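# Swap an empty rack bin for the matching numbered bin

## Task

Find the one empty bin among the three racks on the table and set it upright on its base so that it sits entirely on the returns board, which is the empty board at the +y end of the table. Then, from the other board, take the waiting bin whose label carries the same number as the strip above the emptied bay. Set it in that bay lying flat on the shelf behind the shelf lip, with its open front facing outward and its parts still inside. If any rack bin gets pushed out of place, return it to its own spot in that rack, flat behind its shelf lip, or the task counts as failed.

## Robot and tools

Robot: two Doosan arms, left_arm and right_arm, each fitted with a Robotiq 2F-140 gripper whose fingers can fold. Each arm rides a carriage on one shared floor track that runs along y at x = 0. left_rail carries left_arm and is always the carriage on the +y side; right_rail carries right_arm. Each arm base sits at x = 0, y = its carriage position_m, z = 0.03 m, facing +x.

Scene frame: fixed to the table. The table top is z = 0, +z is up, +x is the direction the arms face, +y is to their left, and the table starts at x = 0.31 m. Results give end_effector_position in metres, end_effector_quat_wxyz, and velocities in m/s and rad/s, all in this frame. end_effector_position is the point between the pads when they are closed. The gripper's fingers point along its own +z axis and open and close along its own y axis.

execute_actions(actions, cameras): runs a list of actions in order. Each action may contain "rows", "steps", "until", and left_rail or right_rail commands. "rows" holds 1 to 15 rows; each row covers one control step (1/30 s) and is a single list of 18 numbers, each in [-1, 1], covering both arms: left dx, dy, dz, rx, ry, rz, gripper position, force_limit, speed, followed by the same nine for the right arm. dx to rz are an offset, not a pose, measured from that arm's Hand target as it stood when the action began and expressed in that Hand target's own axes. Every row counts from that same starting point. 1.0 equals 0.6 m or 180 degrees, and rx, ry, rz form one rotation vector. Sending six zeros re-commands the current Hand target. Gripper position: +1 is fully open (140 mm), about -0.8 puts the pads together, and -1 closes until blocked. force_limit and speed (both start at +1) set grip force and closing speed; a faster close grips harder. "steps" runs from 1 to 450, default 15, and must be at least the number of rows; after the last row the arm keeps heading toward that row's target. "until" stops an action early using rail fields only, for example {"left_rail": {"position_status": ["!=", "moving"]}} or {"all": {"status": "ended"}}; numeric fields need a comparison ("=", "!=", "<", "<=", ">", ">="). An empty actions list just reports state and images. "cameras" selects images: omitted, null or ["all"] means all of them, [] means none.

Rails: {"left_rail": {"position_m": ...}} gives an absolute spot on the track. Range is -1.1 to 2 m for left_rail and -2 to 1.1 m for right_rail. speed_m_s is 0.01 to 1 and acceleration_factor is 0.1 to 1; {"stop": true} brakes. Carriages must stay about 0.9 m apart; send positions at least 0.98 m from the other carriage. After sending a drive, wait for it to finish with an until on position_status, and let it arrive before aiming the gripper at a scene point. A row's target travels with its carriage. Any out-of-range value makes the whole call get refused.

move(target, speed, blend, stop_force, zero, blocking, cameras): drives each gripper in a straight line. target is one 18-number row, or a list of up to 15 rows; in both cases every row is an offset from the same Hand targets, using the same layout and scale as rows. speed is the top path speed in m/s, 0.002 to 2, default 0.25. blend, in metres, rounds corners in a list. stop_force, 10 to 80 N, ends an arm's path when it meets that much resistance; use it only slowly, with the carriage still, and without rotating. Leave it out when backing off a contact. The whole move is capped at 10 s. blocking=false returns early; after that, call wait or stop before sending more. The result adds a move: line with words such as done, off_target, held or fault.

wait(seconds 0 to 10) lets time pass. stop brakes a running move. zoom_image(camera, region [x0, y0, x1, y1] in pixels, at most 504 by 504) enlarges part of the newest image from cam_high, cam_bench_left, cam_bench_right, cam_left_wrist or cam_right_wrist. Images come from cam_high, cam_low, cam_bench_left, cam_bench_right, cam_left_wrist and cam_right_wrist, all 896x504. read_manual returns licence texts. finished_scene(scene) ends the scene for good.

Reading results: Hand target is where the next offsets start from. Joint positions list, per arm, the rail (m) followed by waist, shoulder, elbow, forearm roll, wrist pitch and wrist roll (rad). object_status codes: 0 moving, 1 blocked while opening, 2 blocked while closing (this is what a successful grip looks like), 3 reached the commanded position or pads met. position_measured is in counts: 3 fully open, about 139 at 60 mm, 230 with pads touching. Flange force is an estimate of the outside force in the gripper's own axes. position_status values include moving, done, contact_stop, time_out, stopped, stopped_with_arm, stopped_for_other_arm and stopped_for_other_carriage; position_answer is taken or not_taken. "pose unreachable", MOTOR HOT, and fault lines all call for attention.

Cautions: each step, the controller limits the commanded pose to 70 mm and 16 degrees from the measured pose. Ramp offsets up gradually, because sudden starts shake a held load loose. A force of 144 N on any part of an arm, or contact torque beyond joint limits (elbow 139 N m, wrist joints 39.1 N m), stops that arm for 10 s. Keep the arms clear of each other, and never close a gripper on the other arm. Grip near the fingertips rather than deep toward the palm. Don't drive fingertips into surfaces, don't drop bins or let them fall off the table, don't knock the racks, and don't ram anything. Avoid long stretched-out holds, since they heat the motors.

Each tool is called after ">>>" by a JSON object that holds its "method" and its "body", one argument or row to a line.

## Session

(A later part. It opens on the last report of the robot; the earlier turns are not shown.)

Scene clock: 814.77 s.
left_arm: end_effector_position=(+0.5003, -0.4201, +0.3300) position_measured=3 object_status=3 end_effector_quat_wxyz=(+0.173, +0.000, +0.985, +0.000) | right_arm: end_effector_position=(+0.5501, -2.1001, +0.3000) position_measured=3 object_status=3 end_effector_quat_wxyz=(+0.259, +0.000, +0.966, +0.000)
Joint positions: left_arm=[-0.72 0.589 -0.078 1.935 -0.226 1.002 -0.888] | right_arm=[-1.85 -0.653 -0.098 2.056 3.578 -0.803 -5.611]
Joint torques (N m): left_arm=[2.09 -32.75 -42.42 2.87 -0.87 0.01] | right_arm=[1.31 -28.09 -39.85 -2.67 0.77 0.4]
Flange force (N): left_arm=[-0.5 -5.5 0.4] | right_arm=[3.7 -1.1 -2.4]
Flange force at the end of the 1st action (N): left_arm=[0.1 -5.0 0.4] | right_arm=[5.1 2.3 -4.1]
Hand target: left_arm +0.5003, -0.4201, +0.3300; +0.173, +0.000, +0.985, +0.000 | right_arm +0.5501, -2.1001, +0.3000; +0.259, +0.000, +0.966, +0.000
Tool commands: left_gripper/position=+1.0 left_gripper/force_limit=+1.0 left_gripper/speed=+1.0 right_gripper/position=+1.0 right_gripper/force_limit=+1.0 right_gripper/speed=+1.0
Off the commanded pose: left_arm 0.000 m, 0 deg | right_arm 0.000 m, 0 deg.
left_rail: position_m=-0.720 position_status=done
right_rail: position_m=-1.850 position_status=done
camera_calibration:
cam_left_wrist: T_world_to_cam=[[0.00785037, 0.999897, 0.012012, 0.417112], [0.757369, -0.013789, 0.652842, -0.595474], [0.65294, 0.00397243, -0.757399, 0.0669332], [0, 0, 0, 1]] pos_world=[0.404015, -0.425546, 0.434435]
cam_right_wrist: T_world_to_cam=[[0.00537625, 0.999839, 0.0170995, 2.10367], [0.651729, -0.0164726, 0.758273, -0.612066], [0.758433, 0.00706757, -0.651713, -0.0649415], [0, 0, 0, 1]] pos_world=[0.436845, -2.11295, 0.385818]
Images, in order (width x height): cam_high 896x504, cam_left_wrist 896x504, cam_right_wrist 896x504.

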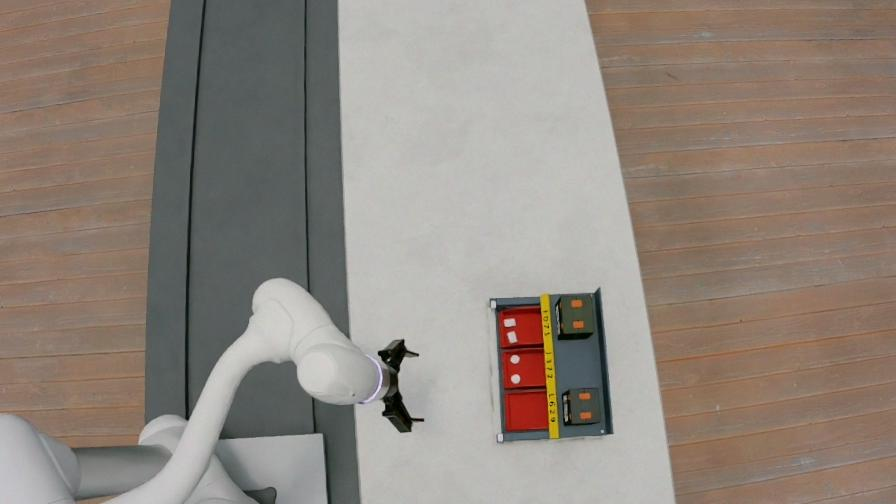

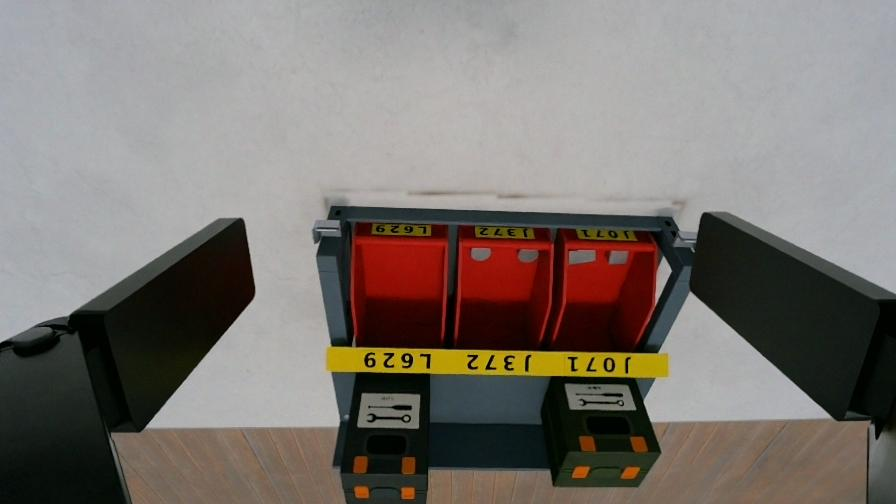

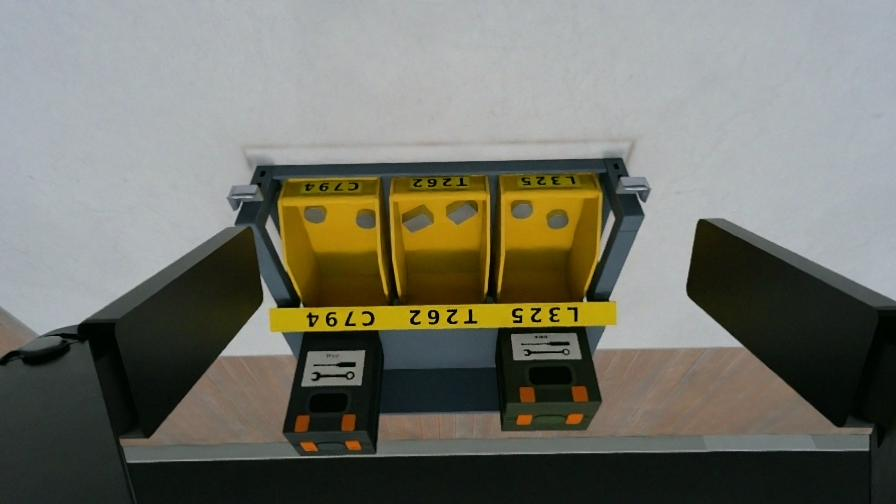

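>>> {"method": "zoom_image", "body": {
  "camera": "cam_left_wrist",
  "region": [310, 190, 510, 380]
}}

>>> {"method": "zoom_image", "body": {
  "camera": "cam_left_wrist",
  "region": [500, 190, 700, 380]
}}

Scaled by 2.520 from the camera's 896x504 image, which has a finer 1280x720 frame.

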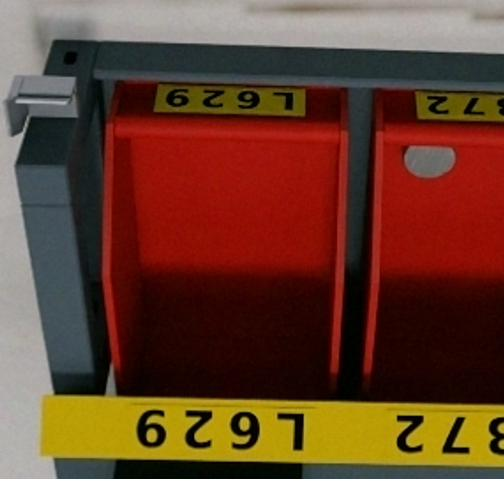

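Scaled by 2.520 from the camera's 896x504 image, which has a finer 1280x720 frame.

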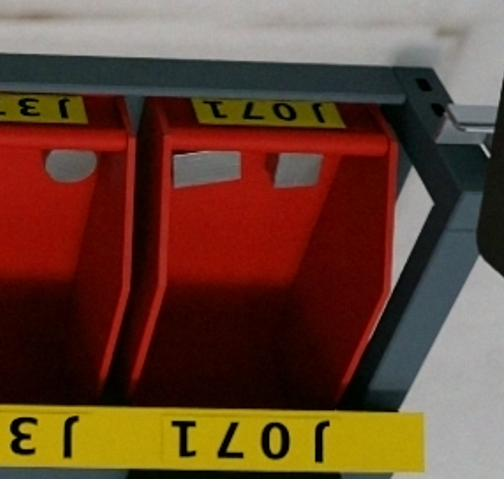

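>>> {"method": "move", "body": {
  "target": [-0.3711,-0.0093,0.4189,0.005,0,0.0138,-0.62,0.5,0.5,0,0,0,0,0,0,1,1,1],
  "speed": 0.25,
  "cameras": ["cam_left_wrist"]
}}

>>> {"method": "zoom_image", "body": {
  "camera": "cam_left_wrist",
  "region": [300, 100, 600, 400]
}}

Scene clock: 891.97 s.
left_arm: end_effector_position=(+0.7955, -0.4255, +0.1698) position_measured=208 object_status=3 end_effector_quat_wxyz=(+0.173, +0.022, +0.985, -0.004) | right_arm: end_effector_position=(+0.5501, -2.1001, +0.3000) position_measured=3 object_status=3 end_effector_quat_wxyz=(+0.259, +0.000, +0.966, +0.000)
Joint positions: left_arm=[-0.72 0.367 0.42 1.648 -0.199 0.763 -1.035] | right_arm=[-1.85 -0.653 -0.098 2.056 3.578 -0.803 -5.611]
Joint torques (N m): left_arm=[1.83 -79.78 -39.06 2.68 -0.94 0.09] | right_arm=[1.04 -28.12 -39.91 -2.73 0.75 0.37]
Flange force (N): left_arm=[1.9 -4.9 -2.0] | right_arm=[3.8 -0.7 -1.9]
Hand target: left_arm +0.7954, -0.4255, +0.1698; +0.173, +0.022, +0.985, -0.004 | right_arm +0.5501, -2.1001, +0.3000; +0.259, +0.000, +0.966, +0.000
Off the commanded pose: left_arm 0.000 m, 0 deg | right_arm 0.000 m, 0 deg.
left_rail: position_m=-0.720 position_status=done
right_rail: position_m=-1.850 position_status=done
move: done
camera_calibration:
cam_left_wrist: T_world_to_cam=[[0.0539239, 0.99847, 0.0122617, 0.384764], [0.755765, -0.0488356, 0.65302, -0.728228], [0.652619, -0.0259464, -0.757242, -0.259487], [0, 0, 0, 1]] pos_world=[0.698967, -0.426471, 0.274335]
Images, in order (width x height): cam_left_wrist 896x504.

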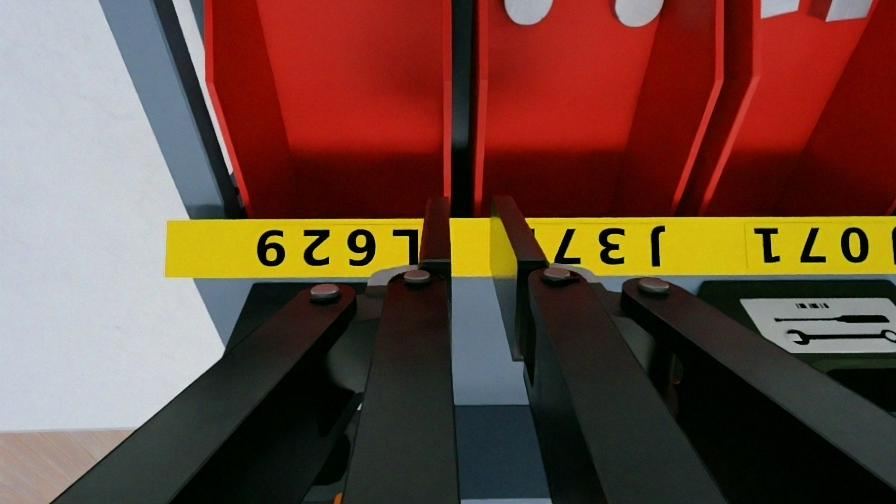

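Scaled by 1.680 from the camera's 896x504 image, which has a finer 1280x720 frame.

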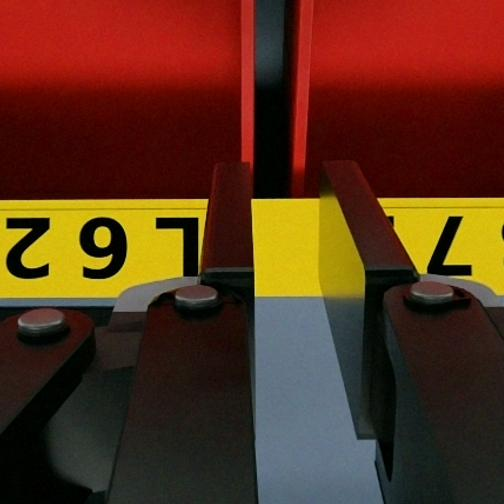

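>>> {"method": "move", "body": {
  "target": [0.022,-0.0123,0.0718,0,0,0,-0.70,0.5,0.5,0,0,0,0,0,0,1,1,1],
  "speed": 0.1,
  "cameras": ["cam_left_wrist"]
}}

>>> {"method": "zoom_image", "body": {
  "camera": "cam_left_wrist",
  "region": [370, 100, 570, 300]
}}

Scene clock: 958.87 s.
left_arm: end_effector_position=(+0.7974, -0.4330, +0.1248) position_measured=217 object_status=3 end_effector_quat_wxyz=(+0.173, +0.022, +0.985, -0.004) | right_arm: end_effector_position=(+0.5501, -2.1001, +0.3000) position_measured=3 object_status=3 end_effector_quat_wxyz=(+0.259, +0.000, +0.966, +0.000)
Joint positions: left_arm=[-0.72 0.357 0.455 1.686 -0.212 0.688 -1.025] | right_arm=[-1.85 -0.653 -0.098 2.056 3.578 -0.803 -5.611]
Joint torques (N m): left_arm=[2.15 -81.28 -36.72 2.54 -1.02 0] | right_arm=[0.6 -28.22 -39.62 -2.74 0.69 0.3]
Flange force (N): left_arm=[0.7 -3.6 -2.5] | right_arm=[2.6 0.0 -1.5]
Hand target: left_arm +0.7974, -0.4330, +0.1248; +0.173, +0.022, +0.985, -0.004 | right_arm +0.5501, -2.1001, +0.3000; +0.259, +0.000, +0.966, +0.000
Off the commanded pose: left_arm 0.000 m, 0 deg | right_arm 0.000 m, 0 deg.
left_rail: position_m=-0.720 position_status=done
right_rail: position_m=-1.850 position_status=done
move: done
camera_calibration:
cam_left_wrist: T_world_to_cam=[[0.0539903, 0.998467, 0.0121698, 0.392671], [0.755946, -0.0488332, 0.65281, -0.700733], [0.652404, -0.0260457, -0.757424, -0.294988], [0, 0, 0, 1]] pos_world=[0.700967, -0.433971, 0.229236]
Images, in order (width x height): cam_left_wrist 896x504.

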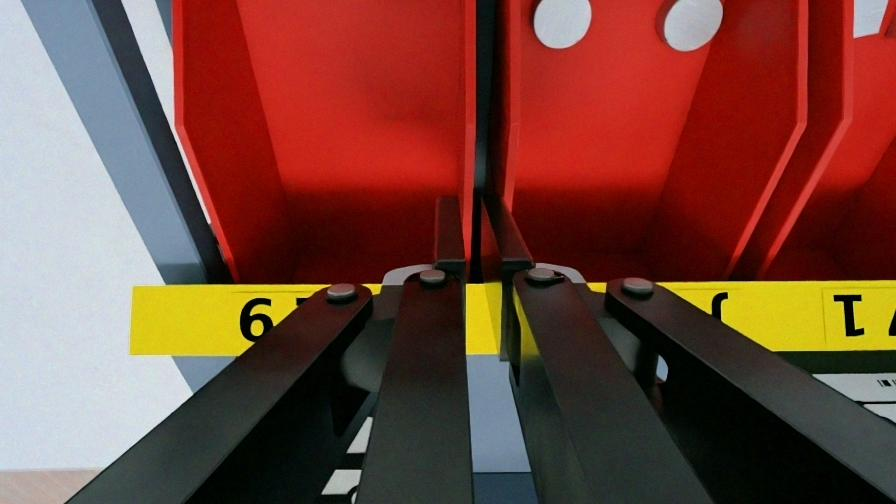

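Scaled by 2.520 from the camera's 896x504 image, which has a finer 1280x720 frame.

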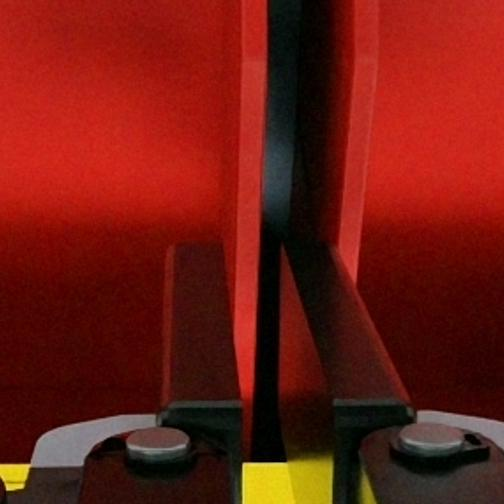

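>>> {"method": "move", "body": {
  "target": [0.0137,0.0009,0.0376,0,0,0,-0.70,0.5,0.5,0,0,0,0,0,0,1,1,1],
  "speed": 0.05,
  "stop_force": 12,
  "cameras": ["cam_left_wrist"]
}}

>>> {"method": "zoom_image", "body": {
  "camera": "cam_left_wrist",
  "region": [370, 100, 570, 300]
}}

Scene clock: 978.90 s.
left_arm: end_effector_position=(+0.7974, -0.4325, +0.1007) position_measured=217 object_status=3 end_effector_quat_wxyz=(+0.173, +0.022, +0.985, -0.004) | right_arm: end_effector_position=(+0.5501, -2.1001, +0.3000) position_measured=3 object_status=3 end_effector_quat_wxyz=(+0.259, +0.000, +0.966, +0.000)
Joint positions: left_arm=[-0.72 0.358 0.477 1.703 -0.222 0.651 -1.011] | right_arm=[-1.85 -0.653 -0.098 2.056 3.578 -0.803 -5.611]
Joint torques (N m): left_arm=[2.05 -82.09 -35.86 2.49 -0.92 0.01] | right_arm=[1.18 -27.74 -39.84 -2.66 0.7 0.32]
Flange force (N): left_arm=[0.8 -4.4 -2.7] | right_arm=[3.8 -0.4 -2.6]
Hand target: left_arm +0.7974, -0.4325, +0.1007; +0.173, +0.022, +0.985, -0.004 | right_arm +0.5501, -2.1001, +0.3000; +0.259, +0.000, +0.966, +0.000
Off the commanded pose: left_arm 0.000 m, 0 deg | right_arm 0.000 m, 0 deg.
left_rail: position_m=-0.720 position_status=done
right_rail: position_m=-1.850 position_status=done
move: done
camera_calibration:
cam_left_wrist: T_world_to_cam=[[0.0539141, 0.998472, 0.0121055, 0.392533], [0.755951, -0.0487335, 0.652812, -0.685001], [0.652404, -0.0260445, -0.757424, -0.313153], [0, 0, 0, 1]] pos_world=[0.700967, -0.433471, 0.205235]
Images, in order (width x height): cam_left_wrist 896x504.

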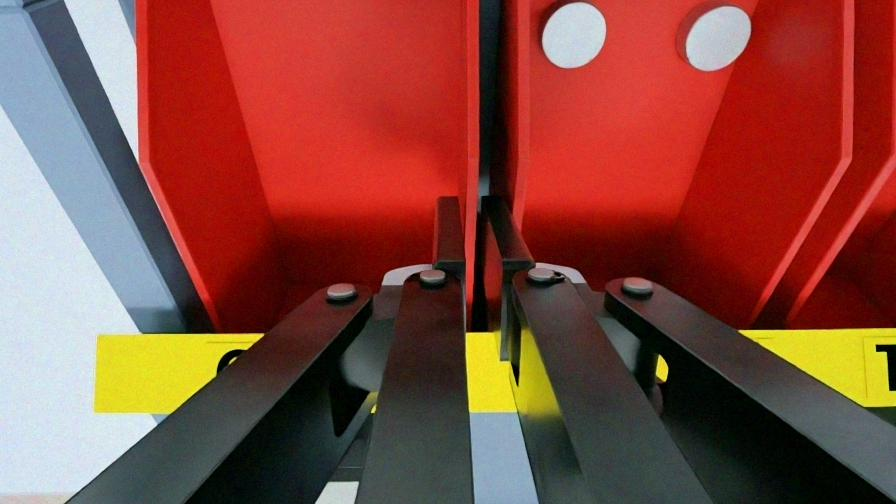

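Scaled by 2.520 from the camera's 896x504 image, which has a finer 1280x720 frame.

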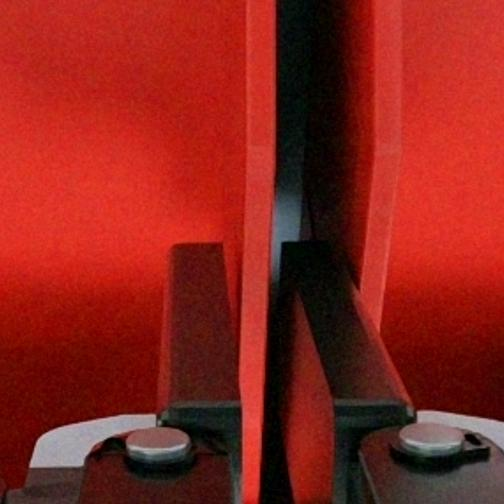

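>>> {"method": "move", "body": {
  "target": [0.0143,0.0004,0.0392,0,0,0,-0.70,0.5,0.5,0,0,0,0,0,0,1,1,1],
  "speed": 0.05,
  "stop_force": 12,
  "cameras": ["cam_left_wrist"]
}}

>>> {"method": "zoom_image", "body": {
  "camera": "cam_left_wrist",
  "region": [370, 100, 570, 300]
}}

Scene clock: 987.07 s.
left_arm: end_effector_position=(+0.7974, -0.4322, +0.0757) position_measured=217 object_status=3 end_effector_quat_wxyz=(+0.173, +0.022, +0.985, -0.004) | right_arm: end_effector_position=(+0.5501, -2.1001, +0.3000) position_measured=3 object_status=3 end_effector_quat_wxyz=(+0.259, +0.000, +0.966, +0.000)
Joint positions: left_arm=[-0.72 0.358 0.501 1.719 -0.235 0.612 -0.995] | right_arm=[-1.85 -0.653 -0.098 2.056 3.578 -0.803 -5.611]
Joint torques (N m): left_arm=[1.78 -83.13 -34.67 2.43 -0.93 0] | right_arm=[0.91 -28.02 -39.66 -2.68 0.75 0.35]
Flange force (N): left_arm=[0.7 -4.1 -3.5] | right_arm=[3.2 -0.6 -2.3]
Hand target: left_arm +0.7974, -0.4322, +0.0757; +0.173, +0.022, +0.985, -0.004 | right_arm +0.5501, -2.1001, +0.3000; +0.259, +0.000, +0.966, +0.000
Off the commanded pose: left_arm 0.000 m, 0 deg | right_arm 0.000 m, 0 deg.
left_rail: position_m=-0.720 position_status=done
right_rail: position_m=-1.850 position_status=done
move: done
camera_calibration:
cam_left_wrist: T_world_to_cam=[[0.0539141, 0.998472, 0.0121055, 0.392541], [0.755951, -0.0487335, 0.652812, -0.668591], [0.652404, -0.0260445, -0.757424, -0.332016], [0, 0, 0, 1]] pos_world=[0.700867, -0.433171, 0.180235]
Images, in order (width x height): cam_left_wrist 896x504.

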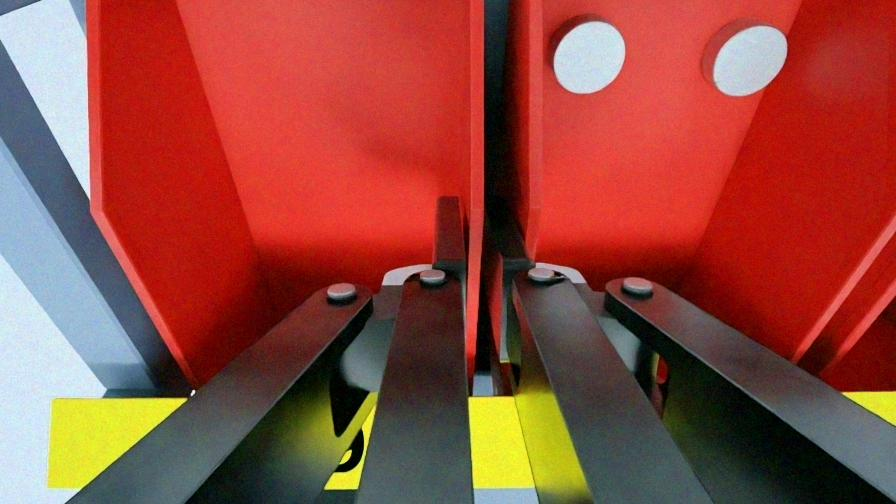

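Scaled by 2.520 from the camera's 896x504 image, which has a finer 1280x720 frame.

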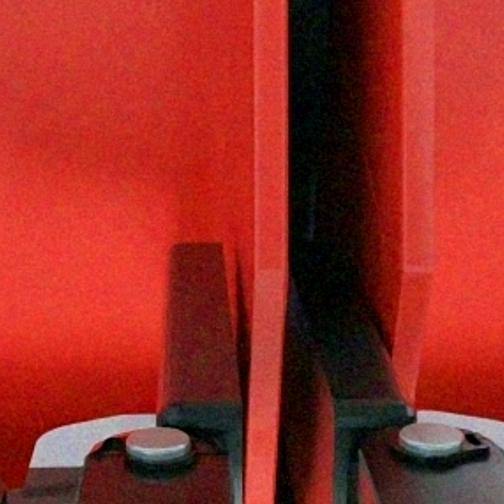

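>>> {"method": "execute_actions", "body": {
  "actions": [
    {"rows":[[0,0,0,0,0,0,-1,0.2,-1,0,0,0,0,0,0,1,1,1]],"steps":45}
  ],
  "cameras": ["cam_left_wrist"]
}}

>>> {"method": "zoom_image", "body": {
  "camera": "cam_left_wrist",
  "region": [370, 100, 570, 300]
}}

Scene clock: 998.43 s.
left_arm: end_effector_position=(+0.7974, -0.4322, +0.0757) position_measured=228 object_status=2 end_effector_quat_wxyz=(+0.173, +0.022, +0.985, -0.004) | right_arm: end_effector_position=(+0.5501, -2.1001, +0.3000) position_measured=3 object_status=3 end_effector_quat_wxyz=(+0.259, +0.000, +0.966, +0.000)
Joint positions: left_arm=[-0.72 0.358 0.501 1.719 -0.235 0.612 -0.995] | right_arm=[-1.85 -0.653 -0.098 2.056 3.578 -0.803 -5.611]
Joint torques (N m): left_arm=[1.31 -77.9 -32.48 2.38 -0.95 0.01] | right_arm=[1.2 -28.2 -39.79 -2.73 0.78 0.33]
Flange force (N): left_arm=[0.7 -4.2 -10.5] | right_arm=[3.5 -1.2 -2.2]
Hand target: left_arm +0.7974, -0.4322, +0.0757; +0.173, +0.022, +0.985, -0.004 | right_arm +0.5501, -2.1001, +0.3000; +0.259, +0.000, +0.966, +0.000
Off the commanded pose: left_arm 0.000 m, 0 deg | right_arm 0.000 m, 0 deg.
left_rail: position_m=-0.720 position_status=done
right_rail: position_m=-1.850 position_status=done
camera_calibration:
cam_left_wrist: T_world_to_cam=[[0.0539141, 0.998472, 0.0121055, 0.392542], [0.755951, -0.0487335, 0.652812, -0.668525], [0.652404, -0.0260445, -0.757424, -0.332091], [0, 0, 0, 1]] pos_world=[0.700867, -0.433171, 0.180135]
Images, in order (width x height): cam_left_wrist 896x504.

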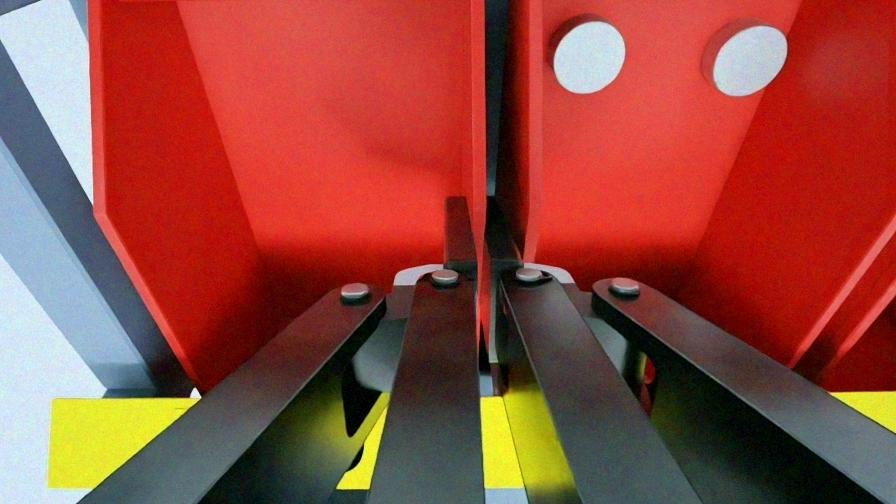

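Scaled by 2.520 from the camera's 896x504 image, which has a finer 1280x720 frame.

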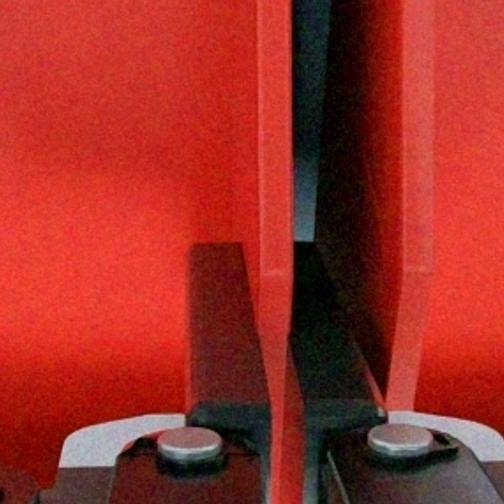

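>>> {"method": "move", "body": {
  "target": [-0.0155,0.0008,-0.0163,0,0.0361,0,-1,0.2,-1,0,0,0,0,0,0,1,1,1],
  "speed": 0.05,
  "cameras": ["cam_left_wrist"]
}}

Scene clock: 1071.47 s.
left_arm: end_effector_position=(+0.8028, -0.4320, +0.0881) position_measured=228 object_status=2 end_effector_quat_wxyz=(+0.117, +0.023, +0.993, -0.003) | right_arm: end_effector_position=(+0.5501, -2.1001, +0.3000) position_measured=3 object_status=3 end_effector_quat_wxyz=(+0.259, +0.000, +0.966, +0.000)
Joint positions: left_arm=[-0.72 0.338 0.53 1.621 -0.124 0.777 -1.108] | right_arm=[-1.85 -0.653 -0.098 2.056 3.578 -0.803 -5.611]
Joint torques (N m): left_arm=[2.21 -88.31 -37.52 2.66 -0.77 -0.06] | right_arm=[1.22 -27.76 -39.59 -2.78 0.73 0.34]
Flange force (N): left_arm=[3.4 -4.2 -1.8] | right_arm=[3.8 -1.0 -2.6]
Hand target: left_arm +0.8028, -0.4320, +0.0881; +0.117, +0.023, +0.993, -0.003 | right_arm +0.5501, -2.1001, +0.3000; +0.259, +0.000, +0.966, +0.000
Off the commanded pose: left_arm 0.000 m, 0 deg | right_arm 0.000 m, 0 deg.
left_rail: position_m=-0.720 position_status=done
right_rail: position_m=-1.850 position_status=done
move: done
camera_calibration:
cam_left_wrist: T_world_to_cam=[[0.0552491, 0.998411, 0.0110554, 0.390921], [0.824894, -0.0518802, 0.562902, -0.729494], [0.562581, -0.0219803, -0.82645, -0.246322], [0, 0, 0, 1]] pos_world=[0.718733, -0.433561, 0.20274]
Images, in order (width x height): cam_left_wrist 896x504.

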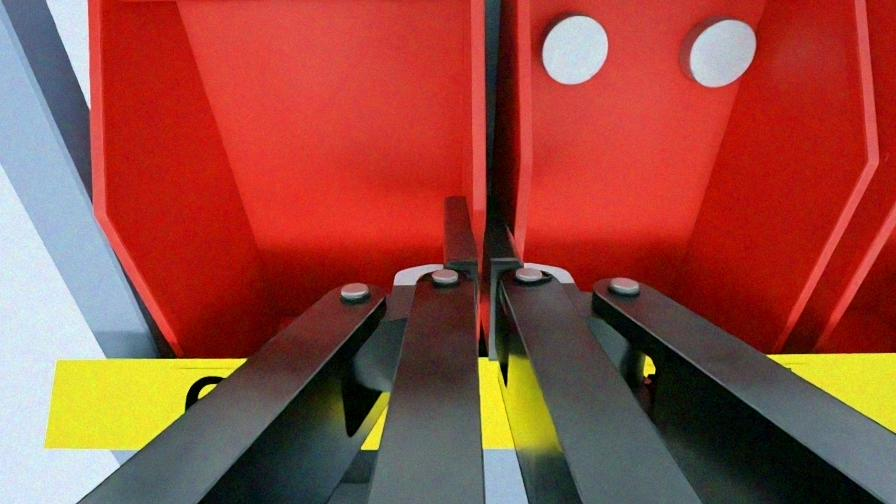

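>>> {"method": "move", "body": {
  "target": [
    [-0.0016,0.0005,-0.0065,0,0,0,-1,0.2,-1,0,0,0,0,0,0,1,1,1],
    [0.1022,0.0013,-0.0314,0,0,0,-1,0.2,-1,0,0,0,0,0,0,1,1,1]
  ],
  "speed": 0.06,
  "stop_force": 20,
  "cameras": ["cam_left_wrist","cam_high","cam_low"]
}}

Scene clock: 1088.07 s.
left_arm: end_effector_position=(+0.7389, -0.4283, +0.0921) position_measured=228 object_status=2 end_effector_quat_wxyz=(+0.117, +0.023, +0.993, -0.003) | right_arm: end_effector_position=(+0.5501, -2.1001, +0.3000) position_measured=3 object_status=3 end_effector_quat_wxyz=(+0.259, +0.000, +0.966, +0.000)
Joint positions: left_arm=[-0.72 0.372 0.449 1.743 -0.14 0.739 -1.059] | right_arm=[-1.85 -0.653 -0.098 2.056 3.578 -0.803 -5.611]
Joint torques (N m): left_arm=[2.03 -80.01 -36.02 2.52 -0.76 -0.02] | right_arm=[1.74 -28.15 -39.7 -2.73 0.7 0.34]
Flange force (N): left_arm=[1.5 -4.1 -1.1] | right_arm=[4.1 -2.1 -2.4]
Hand target: left_arm +0.7389, -0.4283, +0.0921; +0.117, +0.023, +0.993, -0.003 | right_arm +0.5501, -2.1001, +0.3000; +0.259, +0.000, +0.966, +0.000
Off the commanded pose: left_arm 0.000 m, 0 deg | right_arm 0.000 m, 0 deg.
left_rail: position_m=-0.720 position_status=done
right_rail: position_m=-1.850 position_status=done
move: done
camera_calibration:
cam_left_wrist: T_world_to_cam=[[0.0552491, 0.998411, 0.0110554, 0.390712], [0.824894, -0.0518802, 0.562902, -0.678899], [0.562581, -0.0219803, -0.82645, -0.206903], [0, 0, 0, 1]] pos_world=[0.654833, -0.429861, 0.20684]
Images, in order (width x height): cam_high 896x504, cam_low 896x504, cam_left_wrist 896x504.

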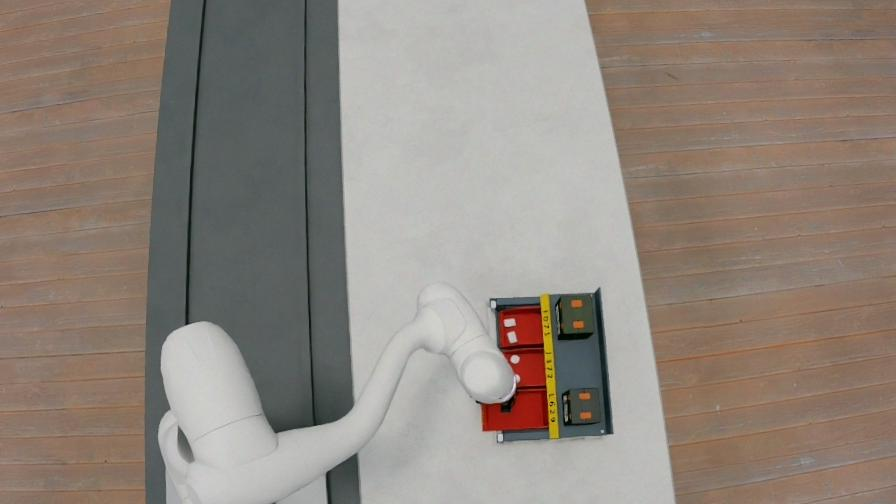

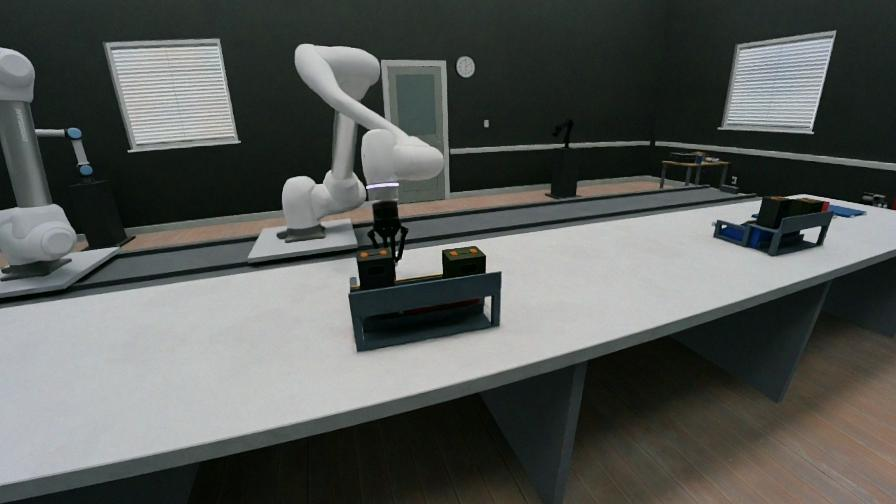

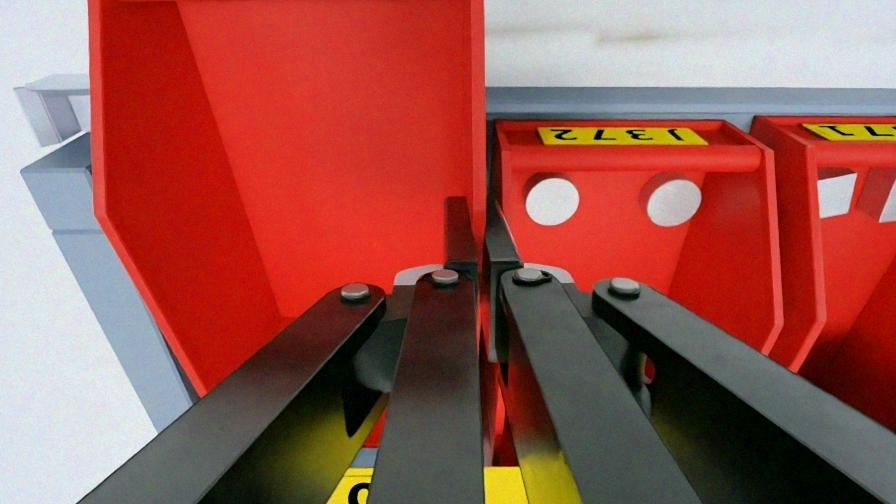

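>>> {"method": "move", "body": {
  "target": [
    [-0.0117,0.0008,-0.0486,0,0,0,-1,0.2,-1,0,0,0,0,0,0,1,1,1],
    [-0.0259,0.0017,-0.2509,0,-0.0361,0,-1,0.2,-1,0,0,0,0,0,0,1,1,1],
    [0.22,0.0017,-0.35,0,-0.0361,0,-1,0.2,-1,0,0,0,0,0,0,1,1,1]
  ],
  "speed": [0.06,0.12,0.2],
  "blend": [0.005,0.02,0],
  "cameras": ["cam_left_wrist","cam_high"]
}}

Scene clock: 1103.60 s.
left_arm: end_effector_position=(+0.5619, -0.4193, +0.2656) position_measured=228 object_status=2 end_effector_quat_wxyz=(+0.173, +0.022, +0.985, -0.004) | right_arm: end_effector_position=(+0.5501, -2.1001, +0.3000) position_measured=3 object_status=3 end_effector_quat_wxyz=(+0.259, +0.000, +0.966, +0.000)
Joint positions: left_arm=[-0.72 0.535 0.047 1.935 -0.245 0.879 -0.86] | right_arm=[-1.85 -0.653 -0.098 2.056 3.578 -0.803 -5.611]
Joint torques (N m): left_arm=[3.4 -45.41 -41.88 2.68 -0.91 0.11] | right_arm=[1.25 -28.09 -39.87 -2.75 0.73 0.33]
Flange force (N): left_arm=[-0.6 -7.5 2.5] | right_arm=[3.9 -1.2 -2.2]
Hand target: left_arm +0.5618, -0.4193, +0.2656; +0.173, +0.022, +0.985, -0.004 | right_arm +0.5501, -2.1001, +0.3000; +0.259, +0.000, +0.966, +0.000
Off the commanded pose: left_arm 0.000 m, 0 deg | right_arm 0.000 m, 0 deg.
left_rail: position_m=-0.720 position_status=done
right_rail: position_m=-1.850 position_status=done
move: done
camera_calibration:
cam_left_wrist: T_world_to_cam=[[0.0540555, 0.998465, 0.0120942, 0.38999], [0.755943, -0.0488331, 0.652814, -0.613954], [0.652402, -0.0261457, -0.757422, -0.0343874], [0, 0, 0, 1]] pos_world=[0.465467, -0.420271, 0.370035]
Images, in order (width x height): cam_high 896x504, cam_left_wrist 896x504.

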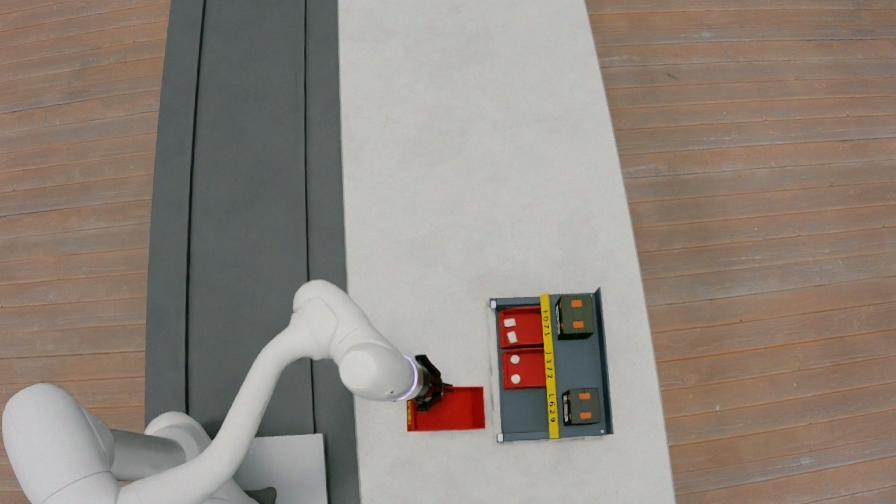

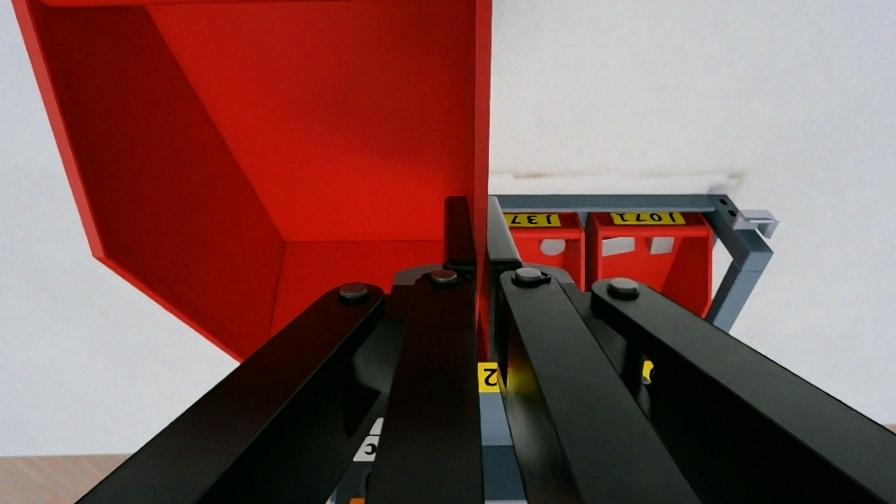

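>>> {"method": "execute_actions", "body": {
  "actions": [
    {"rows":[[0,0,0,0,0,0,-0.97,1,-1,0,0,0,0,0,0,1,1,1]],"steps":20}
  ],
  "cameras": []
}}

>>> {"method": "move", "body": {
  "target": [-0.0342,0,-0.094,0,-0.1111,0,-0.97,1,-1,0,0,0,0,0,0,1,1,1],
  "speed": 0.1,
  "cameras": ["cam_left_wrist"]
}}

Scene clock: 1168.10 s.
left_arm: end_effector_position=(+0.5618, -0.4193, +0.2656) position_measured=229 object_status=2 end_effector_quat_wxyz=(+0.173, +0.022, +0.985, -0.004) | right_arm: end_effector_position=(+0.5501, -2.1001, +0.3000) position_measured=3 object_status=3 end_effector_quat_wxyz=(+0.259, +0.000, +0.966, +0.000)
Joint positions: left_arm=[-0.72 0.535 0.047 1.935 -0.245 0.879 -0.86] | right_arm=[-1.85 -0.653 -0.098 2.056 3.578 -0.803 -5.611]
Joint torques (N m): left_arm=[1.99 -44.78 -41.2 2.6 -0.92 -0.02] | right_arm=[1.22 -27.88 -39.84 -2.68 0.78 0.37]
Flange force (N): left_arm=[0.3 -4.7 1.3] | right_arm=[3.8 -0.9 -2.6]
Hand target: left_arm +0.5618, -0.4193, +0.2656; +0.173, +0.022, +0.985, -0.004 | right_arm +0.5501, -2.1001, +0.3000; +0.259, +0.000, +0.966, +0.000
Off the commanded pose: left_arm 0.000 m, 0 deg | right_arm 0.000 m, 0 deg.
left_rail: position_m=-0.720 position_status=done
right_rail: position_m=-1.850 position_status=done
No camera images: "cameras" was empty.

Scene clock: 1170.30 s.
left_arm: end_effector_position=(+0.5619, -0.4193, +0.3256) position_measured=229 object_status=2 end_effector_quat_wxyz=(+0.342, +0.021, +0.940, -0.008) | right_arm: end_effector_position=(+0.5501, -2.1001, +0.3000) position_measured=3 object_status=3 end_effector_quat_wxyz=(+0.259, +0.000, +0.966, +0.000)
Joint positions: left_arm=[-0.72 0.654 -0.078 2.054 -0.68 0.717 -0.451] | right_arm=[-1.85 -0.653 -0.098 2.056 3.578 -0.803 -5.611]
Joint torques (N m): left_arm=[1.94 -32.2 -41.26 1.03 -1.13 -0.2] | right_arm=[1.02 -27.86 -39.99 -2.73 0.75 0.31]
Flange force (N): left_arm=[-0.7 -4.0 1.4] | right_arm=[4.2 -0.4 -2.2]
Hand target: left_arm +0.5619, -0.4193, +0.3256; +0.342, +0.021, +0.940, -0.008 | right_arm +0.5501, -2.1001, +0.3000; +0.259, +0.000, +0.966, +0.000
Off the commanded pose: left_arm 0.000 m, 0 deg | right_arm 0.000 m, 0 deg.
left_rail: position_m=-0.720 position_status=done
right_rail: position_m=-1.850 position_status=done
move: done
camera_calibration:
cam_left_wrist: T_world_to_cam=[[0.0493816, 0.998677, 0.0143275, 0.391249], [0.487319, -0.0366131, 0.872456, -0.568604], [0.871826, -0.0361012, -0.488483, -0.203867], [0, 0, 0, 1]] pos_world=[0.435508, -0.41891, 0.390891]
Images, in order (width x height): cam_left_wrist 896x504.

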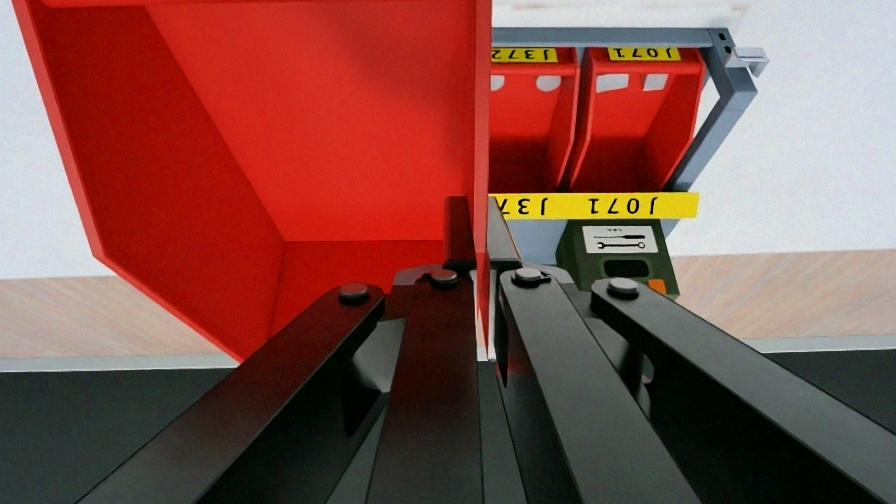

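>>> {"method": "execute_actions", "body": {
  "actions": [
    {"left_rail":{"position_m":2.0,"speed_m_s":0.9,"acceleration_factor":0.5},"steps":400,"until":{"all":{"status":"ended"}}}
  ],
  "cameras": ["cam_left_wrist","cam_bench_left"]
}}

>>> {"method": "zoom_image", "body": {
  "camera": "cam_bench_left",
  "region": [540, 200, 880, 480]
}}

Scene clock: 1184.97 s.
left_arm: end_effector_position=(+0.5619, +2.3004, +0.3256) position_measured=229 object_status=2 end_effector_quat_wxyz=(+0.342, +0.021, +0.940, -0.008) | right_arm: end_effector_position=(+0.5501, -2.1001, +0.3000) position_measured=3 object_status=3 end_effector_quat_wxyz=(+0.259, +0.000, +0.966, +0.000)
Joint positions: left_arm=[2 0.654 -0.078 2.054 -0.68 0.717 -0.451] | right_arm=[-1.85 -0.653 -0.098 2.056 3.578 -0.803 -5.611]
Joint torques (N m): left_arm=[2.19 -31.53 -41.23 1.19 -1 -0.06] | right_arm=[1.15 -28.69 -39.71 -2.68 0.82 0.35]
Flange force (N): left_arm=[-0.7 -5.5 0.8] | right_arm=[2.9 -1.7 -1.6]
Hand target: left_arm +0.5619, +2.3004, +0.3256; +0.342, +0.021, +0.940, -0.008 | right_arm +0.5501, -2.1001, +0.3000; +0.259, +0.000, +0.966, +0.000
Tool commands: left_gripper/position=-0.97 left_gripper/force_limit=+1.0 left_gripper/speed=-1.0 right_gripper/position=+1.0 right_gripper/force_limit=+1.0 right_gripper/speed=+1.0
Off the commanded pose: left_arm 0.000 m, 0 deg | right_arm 0.000 m, 0 deg.
left_rail: position_m=2.000 speed_m_s=0.90 position_status=done
right_rail: position_m=-1.850 position_status=done
camera_calibration:
cam_left_wrist: T_world_to_cam=[[0.0493816, 0.998677, 0.0143275, -2.32485], [0.487319, -0.0366131, 0.872456, -0.469027], [0.871826, -0.0361012, -0.488483, -0.105683], [0, 0, 0, 1]] pos_world=[0.435508, 2.30079, 0.390891]
Images, in order (width x height): cam_bench_left 896x504, cam_left_wrist 896x504.

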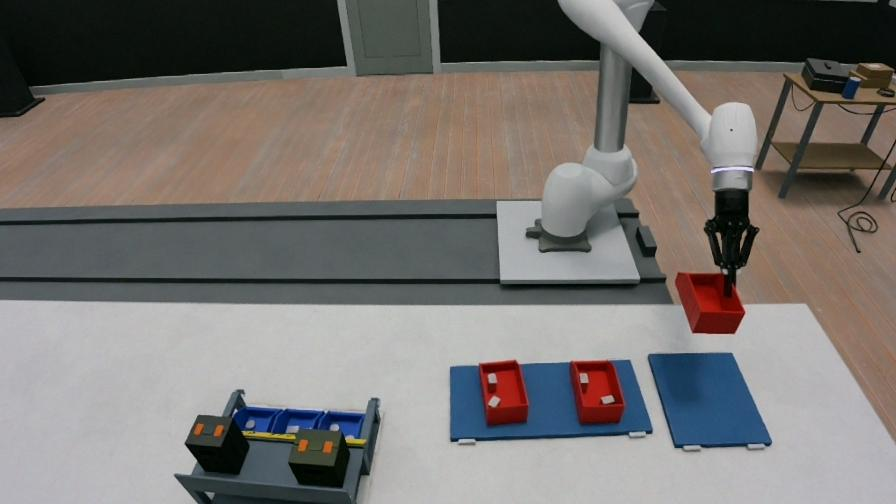

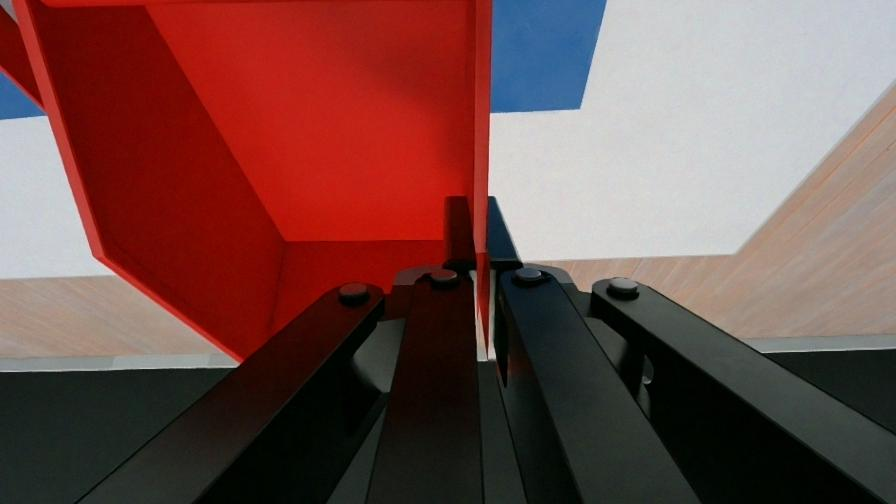

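Scaled by 1.482 from the camera's 896x504 image, which has a finer 1280x720 frame.

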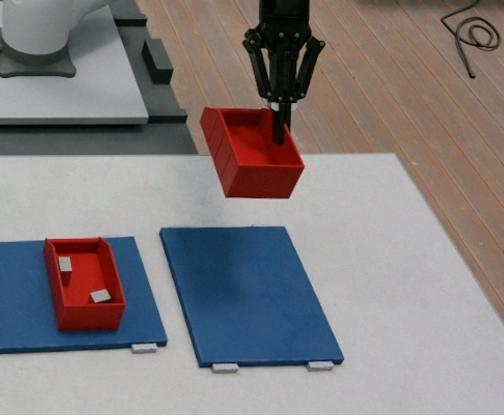

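>>> {"method": "move", "body": {
  "target": [0.1335,0.0922,0.3680,0,0,0,-0.97,1,-1,0,0,0,0,0,0,1,1,1],
  "speed": 0.12,
  "cameras": ["cam_left_wrist","cam_bench_left"]
}}

>>> {"method": "zoom_image", "body": {
  "camera": "cam_bench_left",
  "region": [560, 240, 860, 480]
}}

Scene clock: 1217.10 s.
left_arm: end_effector_position=(+0.6449, +2.3523, +0.1052) position_measured=229 object_status=2 end_effector_quat_wxyz=(+0.342, +0.021, +0.940, -0.008) | right_arm: end_effector_position=(+0.5501, -2.1001, +0.3000) position_measured=3 object_status=3 end_effector_quat_wxyz=(+0.259, +0.000, +0.966, +0.000)
Joint positions: left_arm=[2 0.637 0.305 2.099 -1.225 0.445 0.177] | right_arm=[-1.85 -0.653 -0.098 2.056 3.578 -0.803 -5.611]
Joint torques (N m): left_arm=[1.84 -58.69 -28.17 -0.51 0.24 -0.02] | right_arm=[0.97 -28.14 -39.79 -2.73 0.8 0.4]
Flange force (N): left_arm=[-2.2 -3.1 -2.1] | right_arm=[3.4 -1.2 -2.2]
Hand target: left_arm +0.6447, +2.3522, +0.1050; +0.342, +0.021, +0.940, -0.008 | right_arm +0.5501, -2.1001, +0.3000; +0.259, +0.000, +0.966, +0.000
Off the commanded pose: left_arm 0.000 m, 0 deg | right_arm 0.000 m, 0 deg.
left_rail: position_m=2.000 speed_m_s=0.90 position_status=done
right_rail: position_m=-1.850 position_status=done
move: done
camera_calibration:
cam_left_wrist: T_world_to_cam=[[0.0494784, 0.99867, 0.0145118, -2.37759], [0.487115, -0.036813, 0.872562, -0.314644], [0.871935, -0.0361041, -0.488288, -0.283968], [0, 0, 0, 1]] pos_world=[0.518509, 2.35259, 0.170391]
Images, in order (width x height): cam_bench_left 896x504, cam_left_wrist 896x504.

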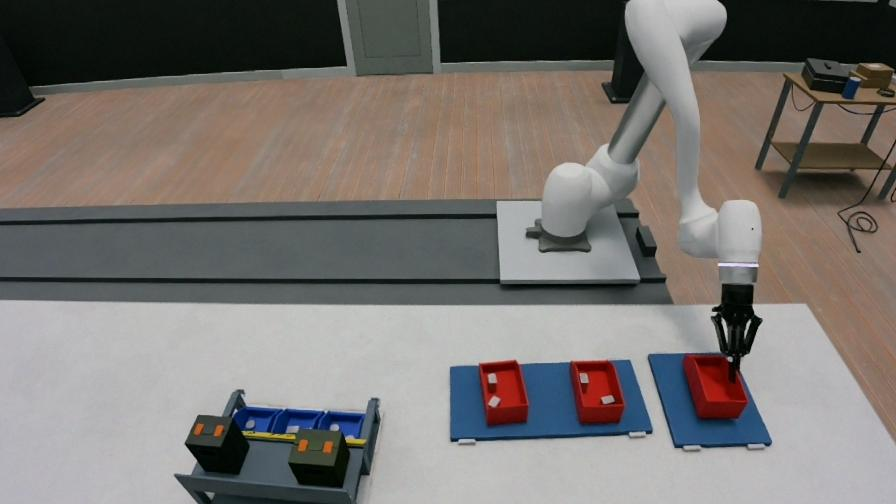

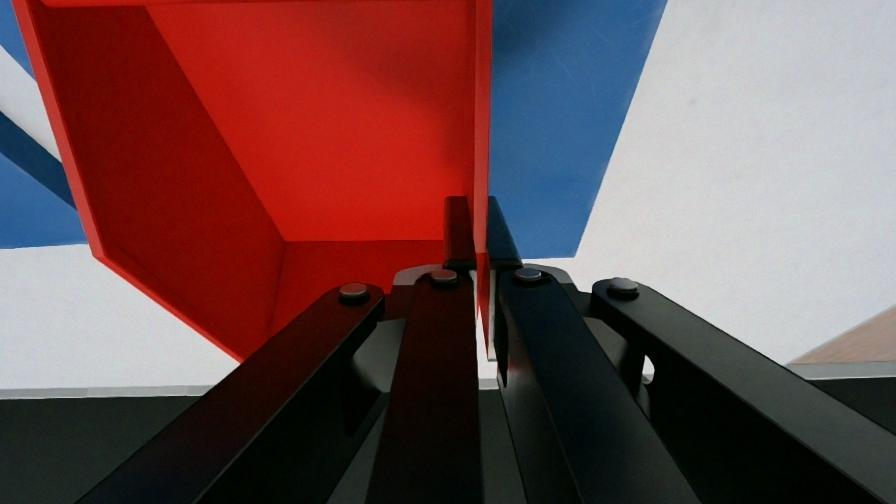

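Scaled by 1.680 from the camera's 896x504 image, which has a finer 1280x720 frame.

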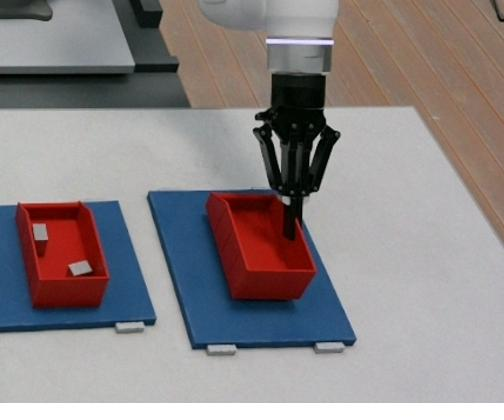

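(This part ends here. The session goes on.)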